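# Spread the towel flat, lengthwise, beside the basket

## Task

Arrange the towel so that, viewed from the robot, its long edges run straight forward toward the far side of the table. It must lie flat as a single layer, entirely on the table, and must not overlap the basket when looked at from above. The basket has to stay upright with its full base resting on the table. Finish with both hands released and withdrawn from the towel and basket.

## Robot and tools

ROBOT. Two arms: left_arm (on the +y side) carries a left hand, right_arm a right hand, which mirror each other. Calibrated bases in the scene frame: left_arm at (-0.036, +0.361, 0) m, quat_wxyz (+1.000, 0, 0, +0.023); right_arm at (-0.027, -0.320, 0) m, quat_wxyz (+1.000, 0, 0, -0.002). A camera stand sits behind the arms.

FRAMES. Scene frame: origin at table-top height halfway between the nominal bases, +x outward over the table, +z up, +y toward left_arm. Fixed cameras and the table use the scene frame. Everything about a hand (reported positions, quaternions, Hand target, offsets, wrist-camera poses) uses that arm's own base frame; rotations turn about the Hand target's position. The hand point lies 0.05 m in front of the palm; its +z runs along the straight fingers, +y out of the palm, +x across the palm away from the thumb on the right hand and toward it on the left. Straight fingertips reach 0.06 to 0.07 m past the point and sit 0.06 m behind it along -y. A wrist bracket on the little-finger side can strike things.

A ROW. 28 numbers, each in [-1, 1], always for both arms: left_arm dx, dy, dz, rx, ry, rz; left hand thumb_turn, thumb_bend, index, middle, ring, little, force_limit, speed; then the same 14 for right_arm. The six pose numbers are an offset, not a pose: they count from that arm's Hand target as it stood when the action (or move) began, along its base axes; 1.0 equals 0.6 m or 180 degrees, and rx, ry, rz form one rotation vector. Every row of an action counts from that same start, so repeating an offset in a new action moves further. Six zeros re-request the current Hand target. Motor numbers are absolute targets: -1 open/straight (thumb_turn -1 beside the palm), +1 closed (thumb_turn +1 opposite the fingers). force_limit maps -1..+1 to about 0..10 N at the fingertip (0..15 N for the two thumb motors). speed rises from near 0 at -1 to full at +0.48 and above; full travel takes 0.49 s; use -0.94 or lower for a soft grip. Instead of six motors you may write grasp numbers a, b, c in the first three places and exactly 0 in the last three: a curls index and middle and bends the thumb, b curls ring and little, c swings the thumb in front of the palm; 0,0,0 is a fully open hand. To send true zeros to motors, put 0.001 in one of the last three. No value means 'unchanged': to keep a hand as it is, resend its last executed eight numbers (before any, its hand_measured plus hand_force_limit and hand_speed). With the thumb in front, the hand holds objects about 0.035 to 0.065 m thick, handles down to 0.025 m.

TOOLS.
execute_actions(actions, cameras): actions is a list of actions; each action is up to 15 rows, one per 1/30 s step, the last row held to fill 15 steps; each action is 0.5 s. An empty list returns state plus all camera images; otherwise images only for names in cameras (["all"] for every one).
move(target, speed, blend, blocking, cameras): target is one row or up to 15 rows, every row an offset from the same starting Hand targets. Hand points travel straight lines together, taking 0.5 to 10 s. speed is the top path speed in m/s, 0.002 to 4.3 (default 0.25; turns up to twice that in rad/s), one value or one per target. blend in m rounds corners (0 stops at each). blocking=false returns after about 0.5 s while motion continues. The first target's hand numbers go out at the start, later ones on arrival once things rest. The added 'move:' line gives the ending (done, off_target, moving, held, fault) and limits (paced = pose clipped, held = steps withheld). Moves do not avoid obstacles or the other arm.
wait(seconds 0 to 10), stop() brakes a running move, zoom_image(camera, region [x0,y0,x1,y1] pixels, at most 504 by 504, newest image only), show_instructions() shows reference pages, finished_scene(scene 1) ends it for good.
Cameras: cam_head_left, cam_head_right, cam_high (896x504), cam_left_wrist, cam_right_wrist (672x504, fisheye).

RESULTS. end_effector_position in metres and end_effector_quat_wxyz per arm in its base frame; Hand target is the last commanded pose after clipping, and the base for the next offset. hand_measured, hand_stopped_by (moving, target, force, stalled, fault) and hand_load_n (fingertip newtons, positive pushing open) list six values in motor order; a lost grip shows as load near 0. Joint velocities, torques and step readings may also appear. Arms often rest 1 to 3 cm (up to 5 cm) short, usually low, without any contact; resend or add the shortfall. Orientation commands are clipped to within 40 degrees of the current orientation each step.

AVOID. Letting the towel or basket fall or stay off the table fails the task; so does hitting fixed or heavy things hard, or the two arms pressing or colliding (including a hand closing on the other hand's fingers). Keep paths away from an arm's own base. Long stretched holds or pushing at unreachable poses heat motors: MOTOR HOT appears at 85 °C, and at 100 °C the arm drops and stalls 30 to 60 s. To end a push, command back past the hand point.

Each tool is called after ">>>" by a JSON object that holds its "fn" and its "kwargs", one argument or row to a line.

Reference images:

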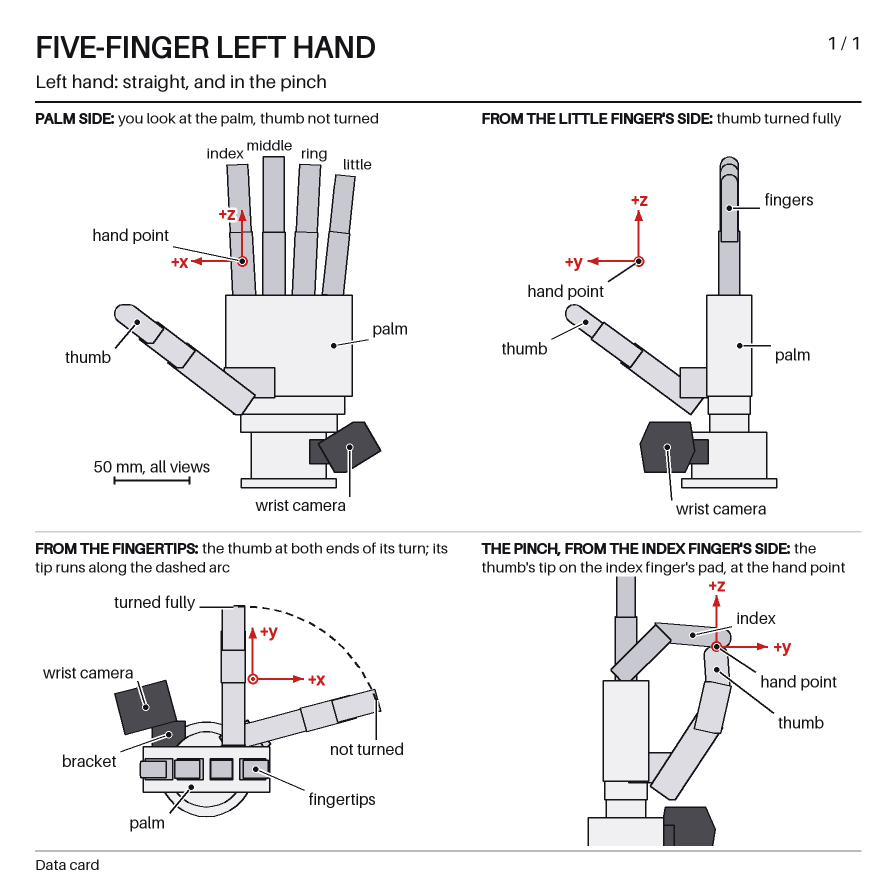

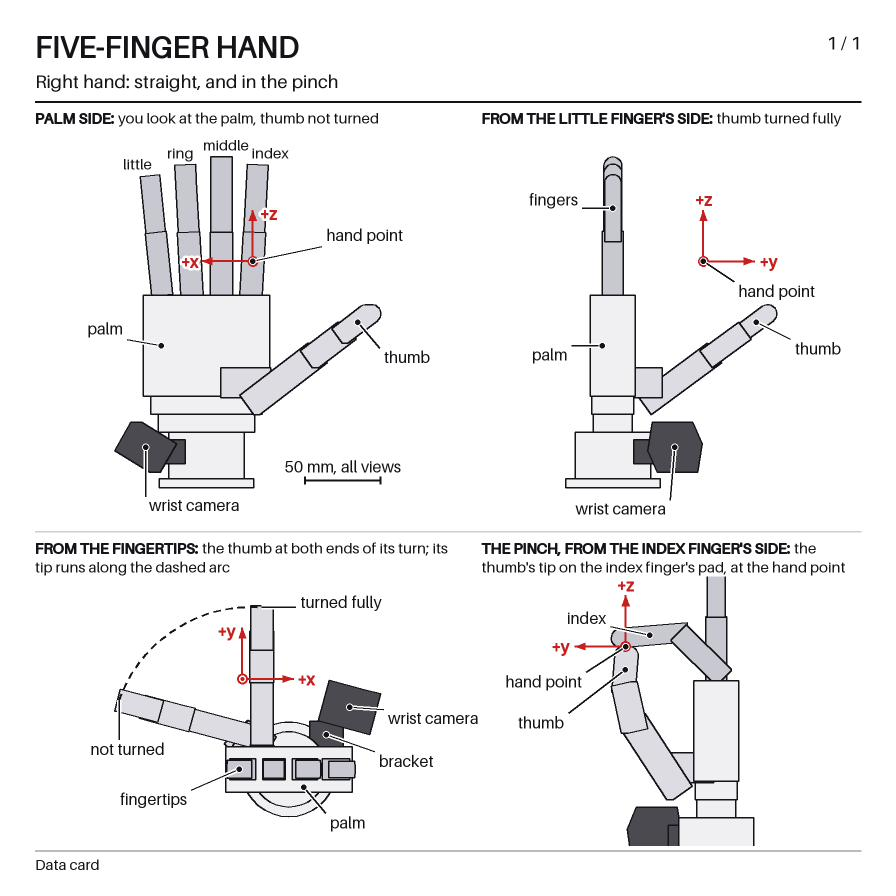

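## Session

>>> {"fn": "execute_actions", "kwargs": {
  "actions": []
}}

Scene clock: 0.00 s.
left_arm: end_effector_position=(+0.4000, -0.6419, +0.1367) hand_measured=(-1.000, -1.000, -1.000, -1.000, -1.000, -1.000) hand_load_n=(+0.0, +0.0, +0.0, +0.0, +0.0, +0.0) hand_stopped_by=(target, target, target, target, target, target) hand_force_limit=0.00 hand_speed=-0.80 end_effector_quat_wxyz=(+0.245, +0.810, -0.354, +0.397) | right_arm: end_effector_position=(+0.1833, +0.0152, +0.2021) hand_measured=(-1.000, -1.000, -1.000, -1.000, -1.000, -1.000) hand_load_n=(+0.0, +0.0, +0.0, +0.0, +0.0, +0.0) hand_stopped_by=(target, target, target, target, target, target) hand_force_limit=0.00 hand_speed=-0.80 end_effector_quat_wxyz=(-0.010, +0.947, -0.320, -0.027)
Joint positions: left_arm=[-0.932 1.868 1.265 0.003 0.028 -1.693] | right_arm=[0.148 1.007 0.958 -1.56 -0.043 -0.773]
Joint velocities: within noise
Joint torques (N m): no reading
Heat: left arm: hottest elbow 38 °C; right arm: hottest elbow 39 °C.
Hand target: left_arm +0.4054, -0.6491, +0.1561; +0.253, +0.802, -0.351, +0.411 | right_arm +0.1903, +0.0162, +0.2098; -0.016, +0.947, -0.319, -0.015

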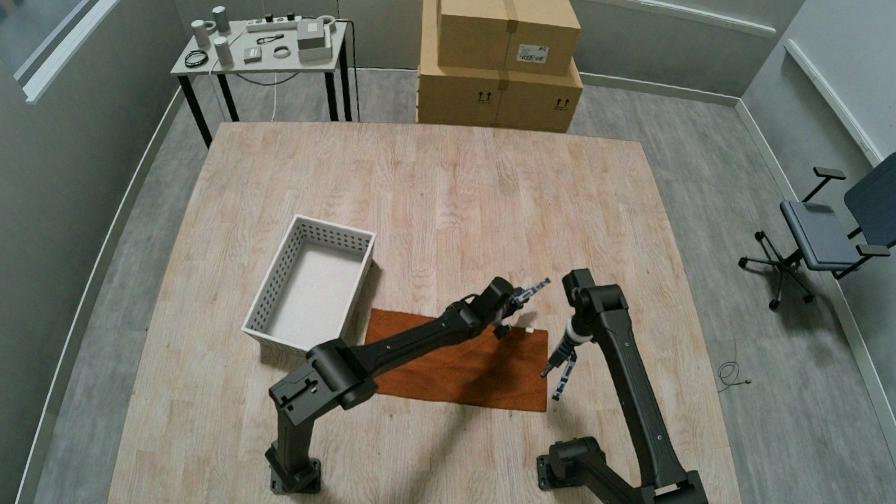

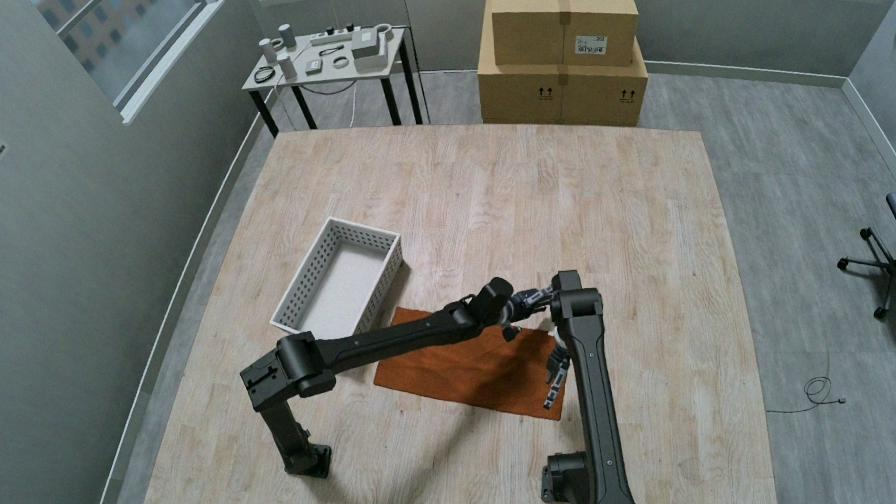

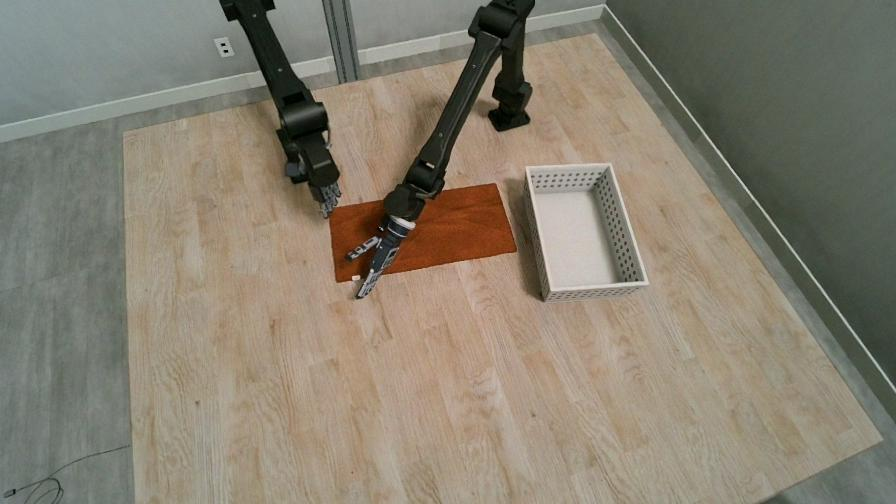

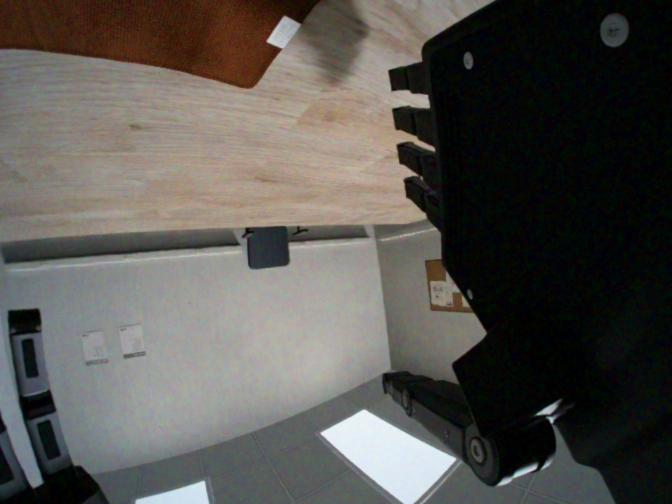

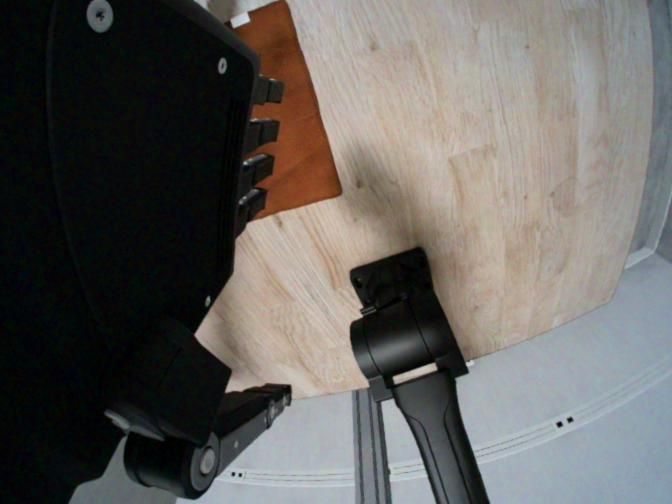

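>>> {"fn": "zoom_image", "kwargs": {
  "camera": "cam_high",
  "region": [260, 130, 680, 350]
}}

>>> {"fn": "zoom_image", "kwargs": {
  "camera": "cam_head_left",
  "region": [220, 200, 640, 440]
}}

>>> {"fn": "zoom_image", "kwargs": {
  "camera": "cam_head_right",
  "region": [220, 200, 640, 440]
}}

Scaled by 1.200.

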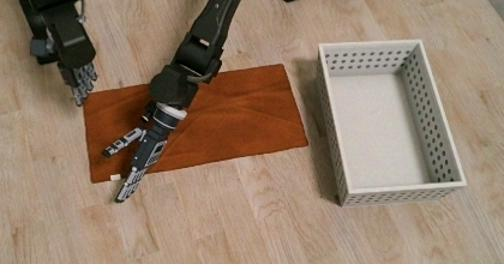

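Scaled by 1.200.

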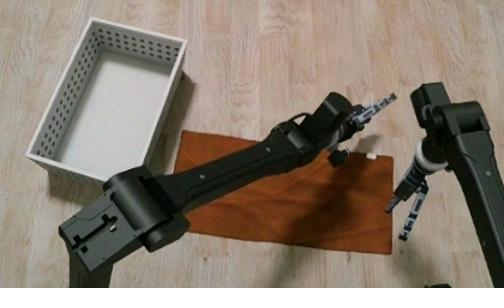

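Scaled by 1.200.

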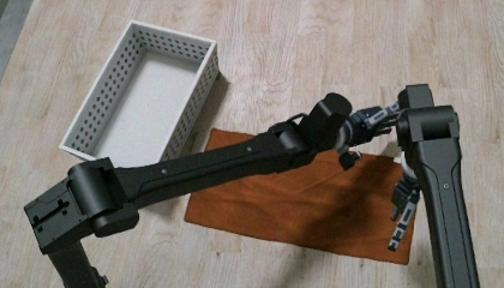

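>>> {"fn": "move", "kwargs": {
  "target": [
    [0.0243,0.3317,0.2732,0.29,-0.3418,-0.2636,0,0,0,0,0,0,0,0,0,0,0,0,0,0,0.2,0,1,0,0,0,0,0],
    [0.0743,0.915,0.29,0.3672,-0.2334,-0.1039,0,0,0,0,0,0,0,0,0,0,0,0,0,0,0.2,0,1,0,0,0,0,0]
  ],
  "blend": 0.05,
  "speed": 0.35,
  "cameras": ["cam_high"]
}}

Scene clock: 338.10 s.
left_arm: end_effector_position=(+0.4554, -0.0989, +0.3326) hand_measured=(-1.000, -1.000, -1.000, -1.000, -1.000, -1.000) hand_load_n=(+0.0, +0.0, +0.0, +0.0, +0.0, +0.0) hand_stopped_by=(target, target, target, target, target, target) hand_force_limit=0.00 hand_speed=0.00 end_effector_quat_wxyz=(+0.291, -0.560, +0.686, -0.363) | right_arm: end_effector_position=(+0.1833, +0.0152, +0.2021) hand_measured=(+1.000, -0.500, -0.600, -0.750, -0.970, -1.000) hand_load_n=(+0.0, +0.0, +0.0, +0.0, +0.0, +0.0) hand_stopped_by=(target, target, target, target, target, target) hand_force_limit=0.00 hand_speed=0.00 end_effector_quat_wxyz=(-0.010, +0.947, -0.320, -0.027)
Joint positions: left_arm=[-0.122 1.073 1.174 -0.708 0.072 0.04] | right_arm=[0.148 1.007 0.958 -1.56 -0.043 -0.773]
Joint torques (N m): left_arm=[-1.38 -5.07 7.43 1.1 0.08 -0.02] | right_arm=[0.21 -3.43 10.22 0.4 0.14 -0.07]
Heat: left arm: hottest elbow 43 °C; right arm: hottest elbow 53 °C.
Hand target: left_arm +0.4499, -0.1002, +0.3302; +0.289, -0.555, +0.692, -0.360 | right_arm +0.1903, +0.0162, +0.2098; -0.016, +0.947, -0.319, -0.015
Off the commanded pose: left_arm 0.006 m, 1 deg | right_arm 0.010 m, 1 deg.
move: done; blend cut to 0 m at target 1
Images, in order (width x height): cam_high 896x504.

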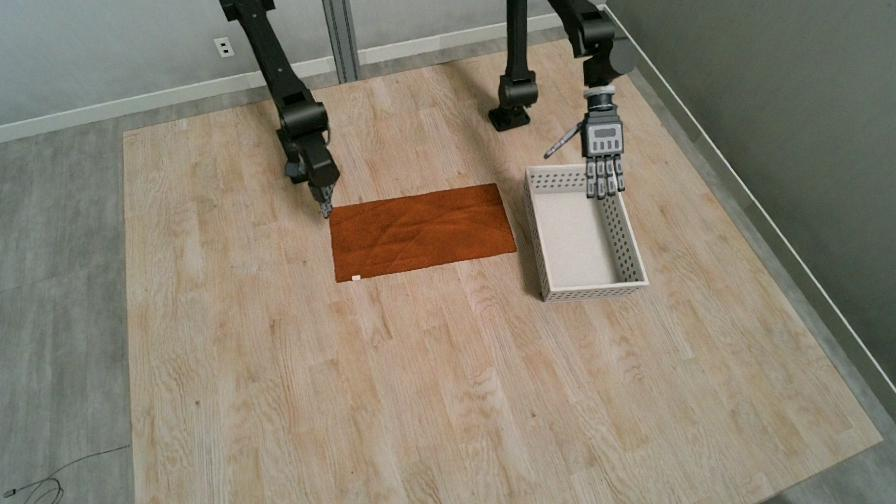

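>>> {"fn": "move", "kwargs": {
  "target": [0,0,0,0,0,0,0,0,0,0,0,0,0,0,0.3667,0.735,-0.15,0.223,-0.2006,-0.0326,0.2,0,1,0,0,0,0,0],
  "speed": 0.3,
  "cameras": ["all"]
}}

Scene clock: 352.13 s.
left_arm: end_effector_position=(+0.4554, -0.0989, +0.3326) hand_measured=(-1.000, -1.000, -1.000, -1.000, -1.000, -1.000) hand_load_n=(+0.0, +0.0, +0.0, +0.0, +0.0, +0.0) hand_stopped_by=(target, target, target, target, target, target) hand_force_limit=0.00 hand_speed=0.00 end_effector_quat_wxyz=(+0.291, -0.560, +0.686, -0.362) | right_arm: end_effector_position=(+0.3948, +0.4388, +0.0972) hand_measured=(+1.000, -0.500, -0.600, -0.750, -0.970, -1.000) hand_load_n=(+0.0, +0.0, +0.0, +0.0, +0.0, +0.0) hand_stopped_by=(target, target, target, target, target, target) hand_force_limit=0.00 hand_speed=0.00 end_effector_quat_wxyz=(-0.408, +0.839, -0.323, +0.158)
Joint positions: left_arm=[-0.122 1.073 1.174 -0.708 0.072 0.041] | right_arm=[0.776 1.574 1.026 -0.117 -0.046 -0.038]
Joint torques (N m): left_arm=[-1.38 -5.19 7.42 1.11 0.08 -0.03] | right_arm=[0.56 -10.17 12.12 2.3 0.21 0.01]
Heat: left arm: hottest elbow 43 °C; right arm: hottest elbow 54 °C.
Hand target: left_arm +0.4499, -0.1002, +0.3302; +0.289, -0.555, +0.692, -0.360 | right_arm +0.4106, +0.4572, +0.1200; -0.432, +0.826, -0.321, +0.167
Off the commanded pose: left_arm 0.006 m, 1 deg | right_arm 0.033 m, 3 deg.
move: off_target (right_arm)
camera_calibration:
cam_left_wrist: T_world_to_cam=[[0.448737, -0.357784, 0.818917, -0.512931], [-0.721937, -0.685236, 0.0962163, 0.228587], [0.526727, -0.634383, -0.565789, 0.000950696], [0, 0, 0, 1]] pos_world=[0.394696, -0.0262793, 0.398592]
cam_right_wrist: T_world_to_cam=[[-0.20321, -0.615909, -0.761158, 0.427125], [-0.975479, 0.194463, 0.103074, 0.293871], [0.0845327, 0.76344, -0.640323, -0.191594], [0, 0, 0, 1]] pos_world=[0.389657, 0.352193, 0.172137]

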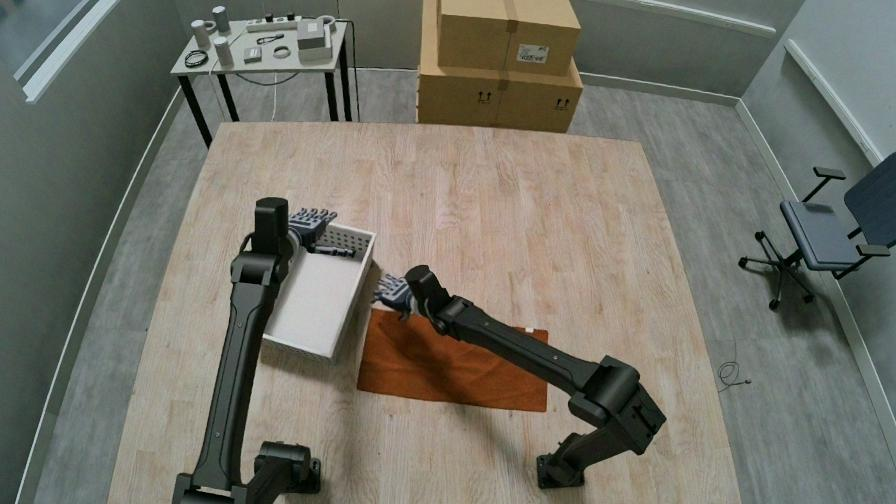

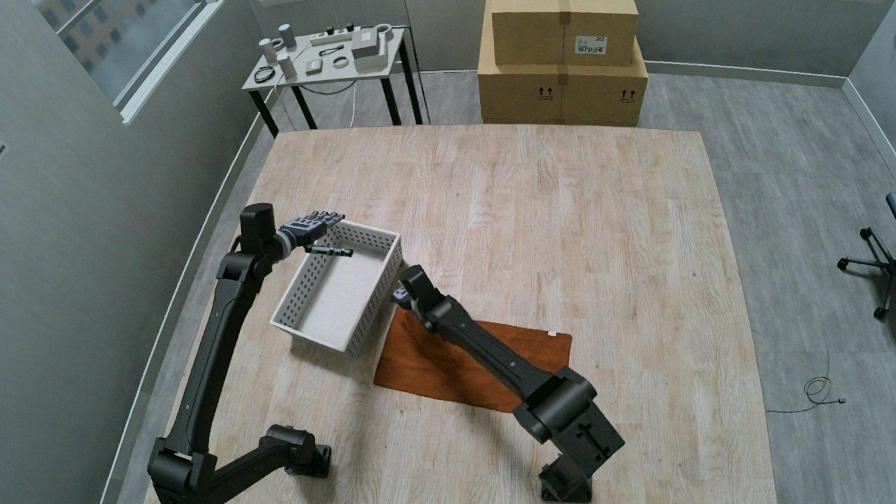

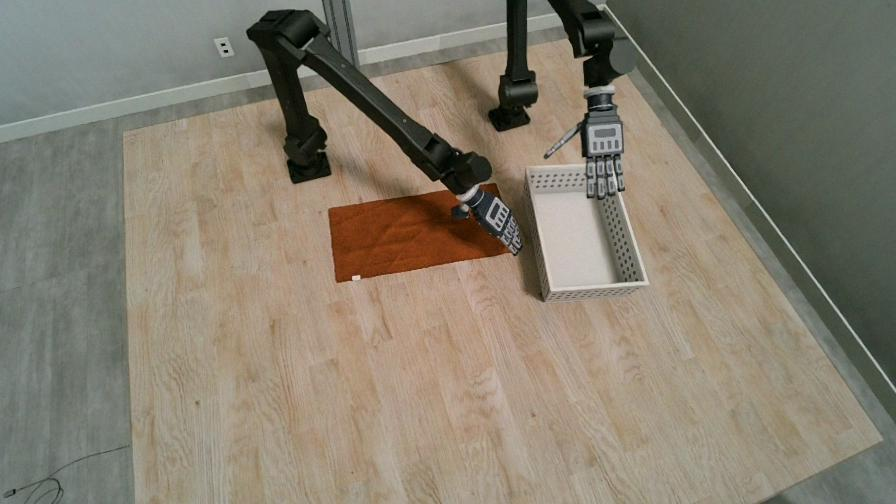

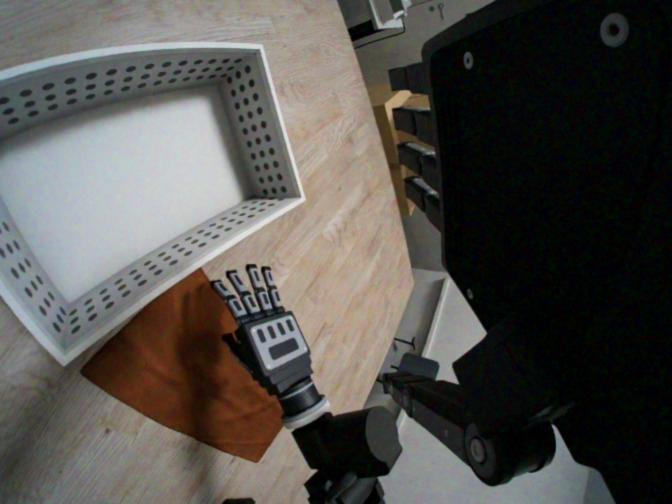

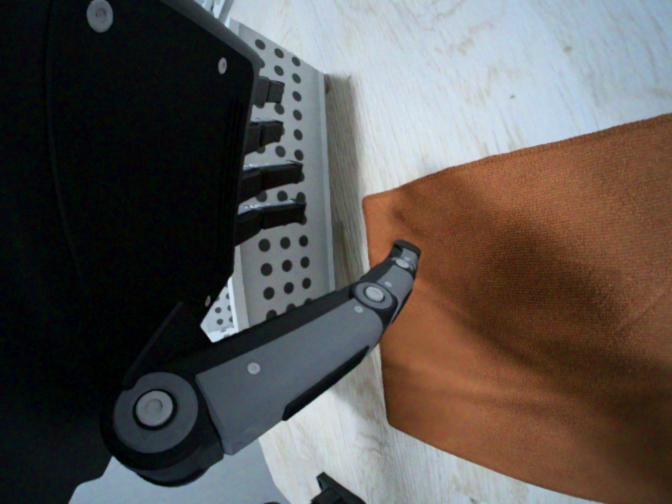

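>>> {"fn": "move", "kwargs": {
  "target": [0,0,0,0,0,0,0,0,0,0,0,0,0,0,0,0,-0.0917,0,0,0,0.2,0,1,0,0,0,0,0],
  "speed": 0.12,
  "cameras": ["cam_high","cam_right_wrist"]
}}

Scene clock: 376.93 s.
left_arm: end_effector_position=(+0.4554, -0.0989, +0.3326) hand_measured=(-1.000, -1.000, -1.000, -1.000, -1.000, -1.000) hand_load_n=(+0.0, +0.0, +0.0, +0.0, +0.0, +0.0) hand_stopped_by=(target, target, target, target, target, target) hand_force_limit=0.00 hand_speed=0.00 end_effector_quat_wxyz=(+0.291, -0.560, +0.686, -0.362) | right_arm: end_effector_position=(+0.4083, +0.4520, +0.0649) hand_measured=(+1.000, -0.500, -0.600, -0.750, -0.970, -1.000) hand_load_n=(+0.0, +0.0, +0.0, +0.0, +0.0, +0.0) hand_stopped_by=(target, target, target, target, target, target) hand_force_limit=0.00 hand_speed=0.00 end_effector_quat_wxyz=(-0.426, +0.830, -0.319, +0.167)
Joint positions: left_arm=[-0.122 1.073 1.174 -0.708 0.072 0.041] | right_arm=[0.776 1.659 1.007 0.032 -0.045 -0.038]
Joint torques (N m): left_arm=[-1.44 -5.07 7.42 1.1 0.07 -0.03] | right_arm=[0.44 -10.64 8.54 2.35 0.2 0]
Heat: left arm: hottest elbow 42 °C; right arm: hottest elbow 56 °C.
Hand target: left_arm +0.4499, -0.1002, +0.3302; +0.289, -0.555, +0.692, -0.360 | right_arm +0.4105, +0.4572, +0.0650; -0.432, +0.826, -0.321, +0.167
Off the commanded pose: left_arm 0.006 m, 1 deg | right_arm 0.006 m, 1 deg.
move: done
camera_calibration:
cam_right_wrist: T_world_to_cam=[[-0.178861, -0.591591, -0.786148, 0.394013], [-0.97827, 0.192096, 0.0780164, 0.311693], [0.104862, 0.783019, -0.613095, -0.242434], [0, 0, 0, 1]] pos_world=[0.400816, 0.36305, 0.1368]
Images, in order (width x height): cam_high 896x504, cam_right_wrist 672x504.

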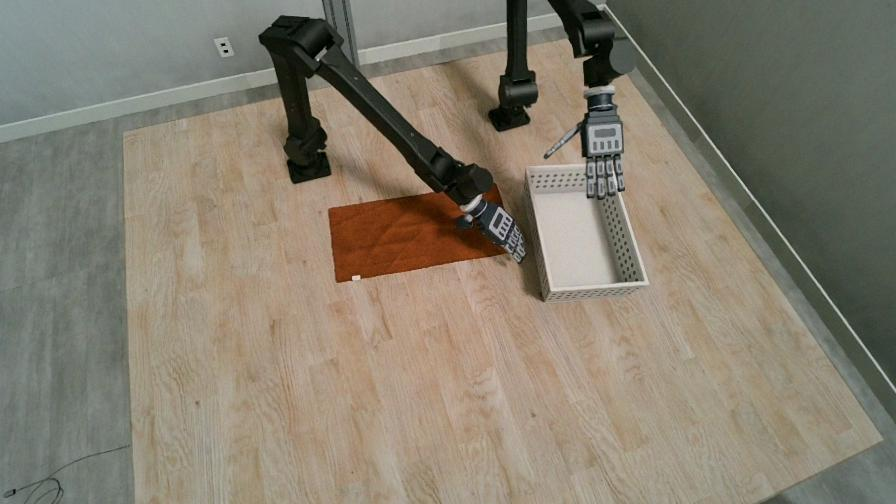

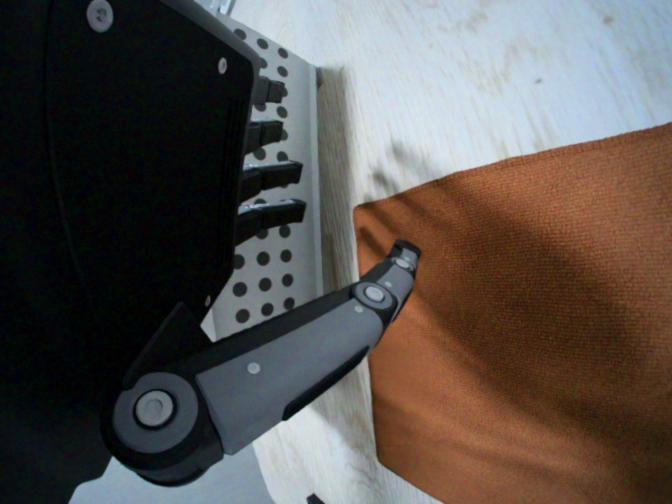

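>>> {"fn": "move", "kwargs": {
  "target": [0,0,0,0,0,0,0,0,0,0,0,0,0,0,-0.0333,-0.0367,-0.055,0,0,0,0.2,0,1,0,0,0,0,0],
  "speed": 0.08,
  "cameras": ["cam_high","cam_right_wrist"]
}}

Scene clock: 387.53 s.
left_arm: end_effector_position=(+0.4554, -0.0989, +0.3326) hand_measured=(-1.000, -1.000, -1.000, -1.000, -1.000, -1.000) hand_load_n=(+0.0, +0.0, +0.0, -0.5, +0.0, +0.0) hand_stopped_by=(target, target, target, target, target, target) hand_force_limit=0.00 hand_speed=0.00 end_effector_quat_wxyz=(+0.291, -0.560, +0.686, -0.362) | right_arm: end_effector_position=(+0.3878, +0.4318, +0.0314) hand_measured=(+1.000, -0.500, -0.600, -0.750, -0.970, -1.000) hand_load_n=(+0.0, +0.0, +0.0, +0.0, +0.0, +0.0) hand_stopped_by=(target, target, target, target, target, target) hand_force_limit=0.00 hand_speed=0.00 end_effector_quat_wxyz=(-0.426, +0.830, -0.319, +0.167)
Joint positions: left_arm=[-0.122 1.073 1.174 -0.708 0.072 0.041] | right_arm=[0.776 1.659 0.892 0.147 -0.045 -0.038]
Joint torques (N m): left_arm=[-1.44 -5.07 7.41 1.06 0.08 -0.03] | right_arm=[0.15 -10.11 7.75 2.36 0.11 -0.02]
Heat: left arm: hottest elbow 42 °C; right arm: hottest elbow 54 °C.
Hand target: left_arm +0.4499, -0.1002, +0.3302; +0.289, -0.555, +0.692, -0.360 | right_arm +0.3905, +0.4351, +0.0319; -0.432, +0.826, -0.321, +0.167
Off the commanded pose: left_arm 0.006 m, 1 deg | right_arm 0.004 m, 1 deg.
move: done
camera_calibration:
cam_right_wrist: T_world_to_cam=[[-0.179104, -0.591795, -0.785939, 0.352338], [-0.978247, 0.192112, 0.0782716, 0.298064], [0.104668, 0.782861, -0.61333, -0.244871], [0, 0, 0, 1]] pos_world=[0.380315, 0.34295, 0.1034]
Images, in order (width x height): cam_high 896x504, cam_right_wrist 672x504.

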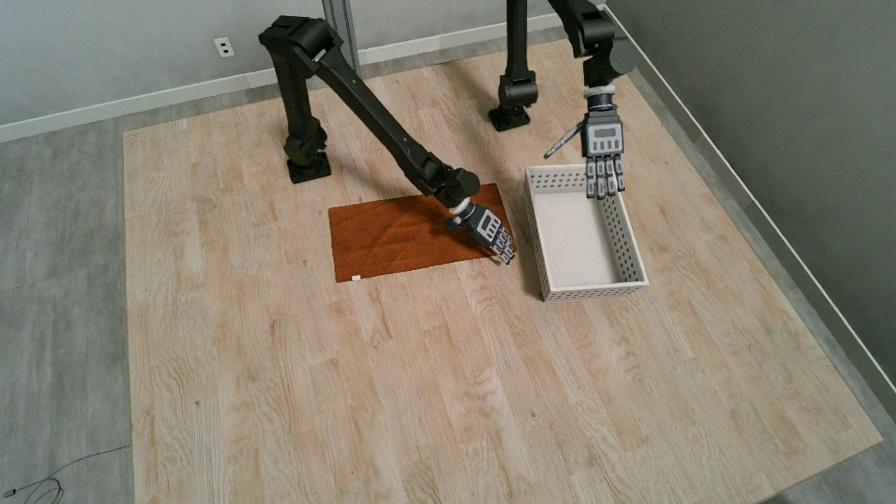

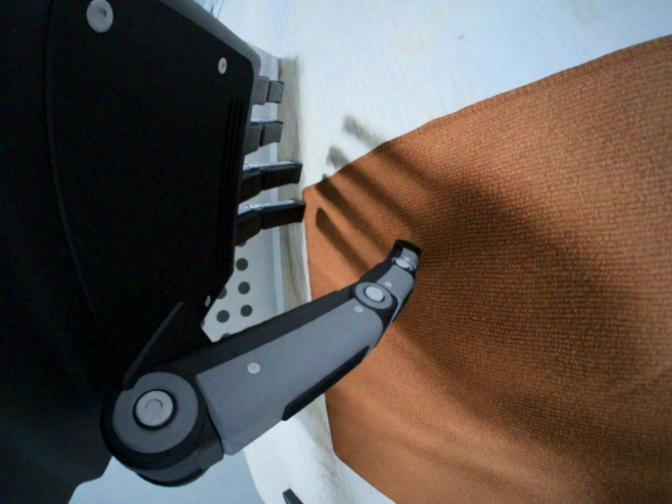

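>>> {"fn": "move", "kwargs": {
  "target": [0,0,0,0,0,0,0,0,0,0,0,0,0,0,-0.0117,-0.005,-0.0267,0,0,0,0.2,0,1,0,0,0,0,0],
  "speed": 0.05,
  "cameras": ["cam_right_wrist"]
}}

Scene clock: 416.80 s.
left_arm: end_effector_position=(+0.4554, -0.0989, +0.3326) hand_measured=(-1.000, -1.000, -1.000, -1.000, -1.000, -1.000) hand_load_n=(+0.0, +0.0, +0.0, +0.0, +0.0, +0.0) hand_stopped_by=(target, target, target, target, target, target) hand_force_limit=0.00 hand_speed=0.00 end_effector_quat_wxyz=(+0.291, -0.560, +0.686, -0.362) | right_arm: end_effector_position=(+0.3856, +0.4291, +0.0242) hand_measured=(+1.000, -0.500, -0.600, -0.750, -0.970, -1.000) hand_load_n=(+0.0, -0.5, +0.0, +0.0, +0.0, +0.0) hand_stopped_by=(target, target, target, target, target, target) hand_force_limit=0.00 hand_speed=0.00 end_effector_quat_wxyz=(-0.433, +0.826, -0.319, +0.171)
Joint positions: left_arm=[-0.122 1.073 1.174 -0.708 0.072 0.041] | right_arm=[0.776 1.666 0.863 0.2 -0.042 -0.036]
Joint torques (N m): left_arm=[-1.32 -5.13 7.39 1.07 0.08 -0.03] | right_arm=[0.97 -9.17 7.28 2.33 0.19 0]
Heat: left arm: hottest elbow 42 °C; right arm: hottest elbow 52 °C.
Hand target: left_arm +0.4499, -0.1002, +0.3302; +0.289, -0.555, +0.692, -0.360 | right_arm +0.3836, +0.4321, +0.0159; -0.432, +0.826, -0.321, +0.167
Off the commanded pose: left_arm 0.006 m, 1 deg | right_arm 0.009 m, 1 deg.
move: done
camera_calibration:
cam_right_wrist: T_world_to_cam=[[-0.170895, -0.581776, -0.795193, 0.337418], [-0.978574, 0.194287, 0.068162, 0.296454], [0.114841, 0.789803, -0.602513, -0.25407], [0, 0, 0, 1]] pos_world=[0.376943, 0.33937, 0.095025]
Images, in order (width x height): cam_right_wrist 672x504.

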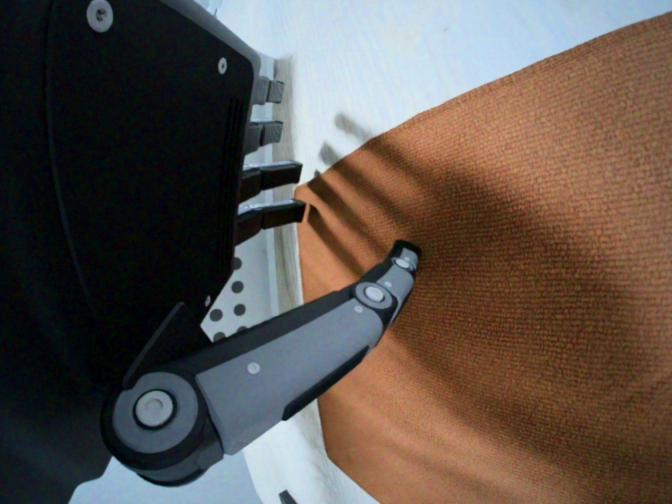

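>>> {"fn": "move", "kwargs": {
  "target": [0,0,0,0,0,0,0,0,0,0,0,0,0,0,0,0,-0.015,0,0,0,0.2,0,1,0,0,0,0,0],
  "speed": 0.05,
  "cameras": ["cam_right_wrist"]
}}

Scene clock: 426.97 s.
left_arm: end_effector_position=(+0.4554, -0.0989, +0.3326) hand_measured=(-1.000, -1.000, -1.000, -1.000, -1.000, -1.000) hand_load_n=(+0.0, +0.0, +0.0, +0.0, +0.0, +0.0) hand_stopped_by=(target, target, target, target, target, target) hand_force_limit=0.00 hand_speed=0.00 end_effector_quat_wxyz=(+0.291, -0.560, +0.686, -0.362) | right_arm: end_effector_position=(+0.3880, +0.4316, +0.0238) hand_measured=(+1.000, -0.500, -0.600, -0.750, -0.970, -1.000) hand_load_n=(+0.0, +0.5, +0.0, +0.0, +0.0, +0.0) hand_stopped_by=(target, target, target, target, target, target) hand_force_limit=0.00 hand_speed=0.00 end_effector_quat_wxyz=(-0.440, +0.822, -0.318, +0.173)
Joint positions: left_arm=[-0.122 1.073 1.174 -0.708 0.072 0.041] | right_arm=[0.776 1.674 0.86 0.228 -0.042 -0.035]
Joint torques (N m): left_arm=[-1.26 -5.25 7.42 1.09 0.07 -0.03] | right_arm=[0.67 -8.41 6.91 2.19 0.2 -0.02]
Heat: left arm: hottest elbow 42 °C; right arm: hottest elbow 51 °C.
Hand target: left_arm +0.4499, -0.1002, +0.3302; +0.289, -0.555, +0.692, -0.360 | right_arm +0.3835, +0.4321, +0.0068; -0.432, +0.826, -0.321, +0.167
Off the commanded pose: left_arm 0.006 m, 1 deg | right_arm 0.018 m, 1 deg.
move: off_target (right_arm)
camera_calibration:
cam_right_wrist: T_world_to_cam=[[-0.16233, -0.571279, -0.804543, 0.331343], [-0.979139, 0.194244, 0.0596313, 0.298767], [0.122211, 0.79744, -0.590893, -0.263012], [0, 0, 0, 1]] pos_world=[0.378464, 0.340992, 0.0933518]
Images, in order (width x height): cam_right_wrist 672x504.

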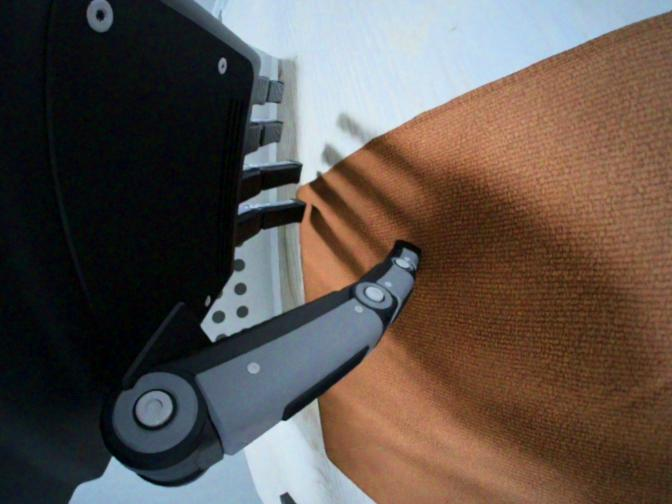

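>>> {"fn": "zoom_image", "kwargs": {
  "camera": "cam_right_wrist",
  "region": [220, 120, 470, 300]
}}

Scaled by 2.016 from the camera's 672x504 image, which has a finer 960x720 frame.

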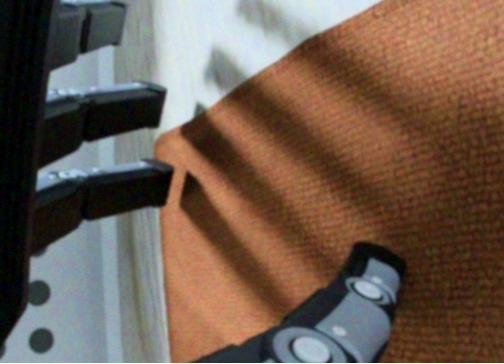

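>>> {"fn": "move", "kwargs": {
  "target": [0,0,0,0,0,0,0,0,0,0,0,0,0,0,0,0,0.0067,-0.0246,0.0225,0,0.2,0,1,0,0,0,0,0],
  "speed": 0.05,
  "cameras": ["cam_right_wrist"]
}}

>>> {"fn": "zoom_image", "kwargs": {
  "camera": "cam_right_wrist",
  "region": [220, 120, 470, 300]
}}

Scene clock: 466.20 s.
left_arm: end_effector_position=(+0.4554, -0.0989, +0.3326) hand_measured=(-1.000, -1.000, -1.000, -1.000, -1.000, -1.000) hand_load_n=(-0.5, +0.0, +0.0, +0.0, +0.0, +0.0) hand_stopped_by=(target, target, target, target, target, target) hand_force_limit=0.00 hand_speed=0.00 end_effector_quat_wxyz=(+0.291, -0.560, +0.686, -0.362) | right_arm: end_effector_position=(+0.3850, +0.4281, +0.0218) hand_measured=(+1.000, -0.500, -0.600, -0.750, -0.970, -1.000) hand_load_n=(+0.0, +0.0, +2.5, +0.0, +0.0, +0.0) hand_stopped_by=(target, target, target, target, target, target) hand_force_limit=0.00 hand_speed=0.00 end_effector_quat_wxyz=(-0.401, +0.841, -0.328, +0.156)
Joint positions: left_arm=[-0.122 1.073 1.174 -0.708 0.072 0.041] | right_arm=[0.776 1.674 0.916 0.076 -0.039 -0.032]
Joint torques (N m): left_arm=[-1.32 -5.07 7.39 1.13 0.08 -0.02] | right_arm=[0.85 -8.82 9.02 0.84 0.24 -0.08]
Heat: left arm: hottest elbow 42 °C; right arm: hottest elbow 48 °C.
Hand target: left_arm +0.4499, -0.1002, +0.3302; +0.289, -0.555, +0.692, -0.360 | right_arm +0.3835, +0.4321, +0.0108; -0.388, +0.848, -0.329, +0.150
Off the commanded pose: left_arm 0.006 m, 1 deg | right_arm 0.012 m, 2 deg.
move: off_target (right_arm)
camera_calibration:
cam_right_wrist: T_world_to_cam=[[-0.218749, -0.622567, -0.751372, 0.369701], [-0.972274, 0.204292, 0.11379, 0.288446], [0.0826577, 0.755431, -0.649994, -0.226535], [0, 0, 0, 1]] pos_world=[0.380045, 0.342368, 0.0977144]
Images, in order (width x height): cam_right_wrist 672x504.

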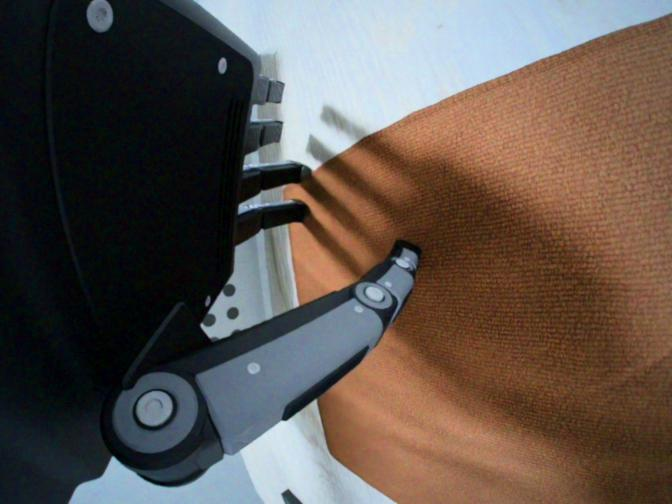

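Scaled by 2.016 from the camera's 672x504 image, which has a finer 960x720 frame.

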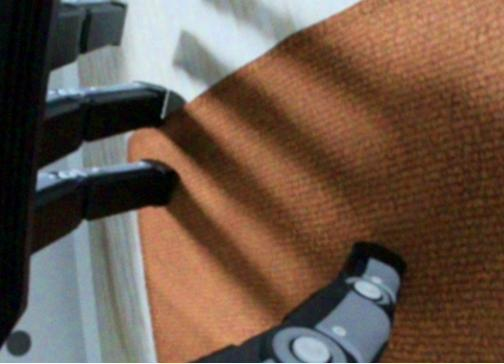

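>>> {"fn": "move", "kwargs": {
  "target": [
    [0,0,0,0,0,0,0,0,0,0,0,0,0,0,-0.02,0.005,0.025,0,0,0,0.2,0,1,0,0,0,0,0],
    [0,0,0,0,0,0,0,0,0,0,0,0,0,0,-0.02,0.005,-0.002,0,0,0,0.2,0,1,0,0,0,0,0]
  ],
  "speed": 0.06,
  "cameras": ["cam_right_wrist"]
}}

>>> {"fn": "zoom_image", "kwargs": {
  "camera": "cam_right_wrist",
  "region": [220, 120, 470, 300]
}}

Scene clock: 500.63 s.
left_arm: end_effector_position=(+0.4554, -0.0989, +0.3326) hand_measured=(-1.000, -1.000, -1.000, -1.000, -1.000, -1.000) hand_load_n=(-0.5, +0.0, +0.0, +0.0, +0.0, +0.0) hand_stopped_by=(target, target, target, target, target, target) hand_force_limit=0.00 hand_speed=0.00 end_effector_quat_wxyz=(+0.291, -0.560, +0.686, -0.362) | right_arm: end_effector_position=(+0.3784, +0.4312, +0.0240) hand_measured=(+1.000, -0.500, -0.600, -0.750, -0.970, -1.000) hand_load_n=(+0.0, +0.0, +0.0, +0.0, +0.0, +0.0) hand_stopped_by=(target, target, target, target, target, target) hand_force_limit=0.00 hand_speed=0.00 end_effector_quat_wxyz=(-0.394, +0.843, -0.331, +0.157)
Joint positions: left_arm=[-0.122 1.073 1.174 -0.708 0.072 0.041] | right_arm=[0.794 1.665 0.92 0.05 -0.018 -0.02]
Joint torques (N m): left_arm=[-1.44 -5.19 7.38 1.09 0.07 -0.04] | right_arm=[1.26 -8.94 7.32 2.14 0.1 -0.04]
Heat: left arm: hottest elbow 42 °C; right arm: hottest elbow 48 °C.
Hand target: left_arm +0.4499, -0.1002, +0.3302; +0.289, -0.555, +0.692, -0.360 | right_arm +0.3716, +0.4351, +0.0098; -0.388, +0.848, -0.329, +0.150
Off the commanded pose: left_arm 0.006 m, 1 deg | right_arm 0.016 m, 1 deg.
move: off_target (right_arm)
camera_calibration:
cam_right_wrist: T_world_to_cam=[[-0.227143, -0.630478, -0.742229, 0.378283], [-0.970269, 0.211915, 0.11692, 0.277104], [0.0835741, 0.746719, -0.659868, -0.223196], [0, 0, 0, 1]] pos_world=[0.373443, 0.346441, 0.101094]
Images, in order (width x height): cam_right_wrist 672x504.

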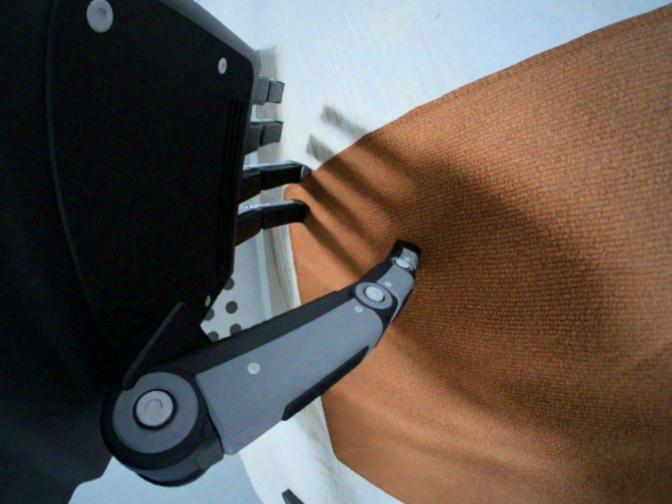

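Scaled by 2.016 from the camera's 672x504 image, which has a finer 960x720 frame.

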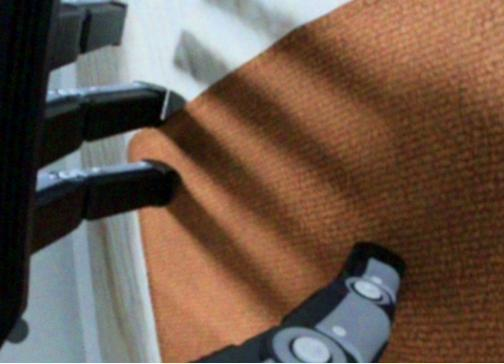

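>>> {"fn": "move", "kwargs": {
  "target": [0,0,0,0,0,0,0,0,0,0,0,0,0,0,0,0,-0.01,0,0,0,0.7,0,1,0,0,0,0.2,-0.6],
  "speed": 0.05,
  "cameras": ["cam_right_wrist"]
}}

>>> {"fn": "zoom_image", "kwargs": {
  "camera": "cam_right_wrist",
  "region": [220, 120, 470, 300]
}}

Scene clock: 512.63 s.
left_arm: end_effector_position=(+0.4554, -0.0989, +0.3326) hand_measured=(-1.000, -1.000, -1.000, -1.000, -1.000, -1.000) hand_load_n=(+0.0, +0.0, +0.0, +0.0, +0.0, +0.0) hand_stopped_by=(target, target, target, target, target, target) hand_force_limit=0.00 hand_speed=0.00 end_effector_quat_wxyz=(+0.291, -0.560, +0.686, -0.362) | right_arm: end_effector_position=(+0.3822, +0.4377, +0.0257) hand_measured=(+1.000, -0.128, +0.238, +0.202, -0.896, -1.000) hand_load_n=(-1.5, +4.5, +9.5, +10.0, +0.0, -0.5) hand_stopped_by=(target, target, force, force, target, target) hand_force_limit=0.20 hand_speed=-0.60 end_effector_quat_wxyz=(-0.407, +0.837, -0.328, +0.161)
Joint positions: left_arm=[-0.122 1.073 1.174 -0.708 0.072 0.041] | right_arm=[0.797 1.674 0.92 0.089 -0.018 -0.018]
Joint torques (N m): left_arm=[-1.44 -5.07 7.43 1.07 0.07 -0.03] | right_arm=[1.26 -8.82 6.94 1.31 0.1 -0.05]
Heat: left arm: hottest elbow 42 °C; right arm: hottest elbow 49 °C.
Hand target: left_arm +0.4499, -0.1002, +0.3302; +0.289, -0.555, +0.692, -0.360 | right_arm +0.3716, +0.4351, +0.0037; -0.388, +0.848, -0.329, +0.150
Off the commanded pose: left_arm 0.006 m, 1 deg | right_arm 0.025 m, 3 deg.
move: off_target (right_arm)
camera_calibration:
cam_right_wrist: T_world_to_cam=[[-0.210704, -0.614286, -0.760432, 0.37159], [-0.972958, 0.207093, 0.102299, 0.282659], [0.0946392, 0.761423, -0.64131, -0.238446], [0, 0, 0, 1]] pos_world=[0.375877, 0.351285, 0.100735]
Images, in order (width x height): cam_right_wrist 672x504.

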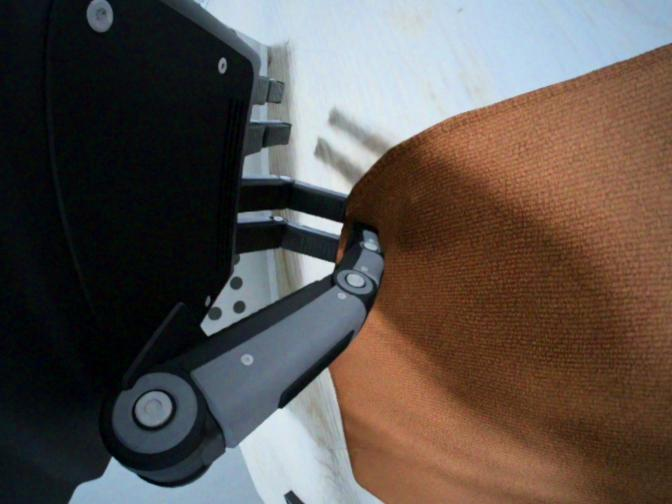

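Scaled by 2.016 from the camera's 672x504 image, which has a finer 960x720 frame.

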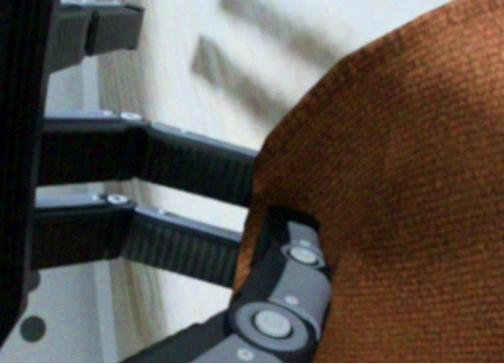

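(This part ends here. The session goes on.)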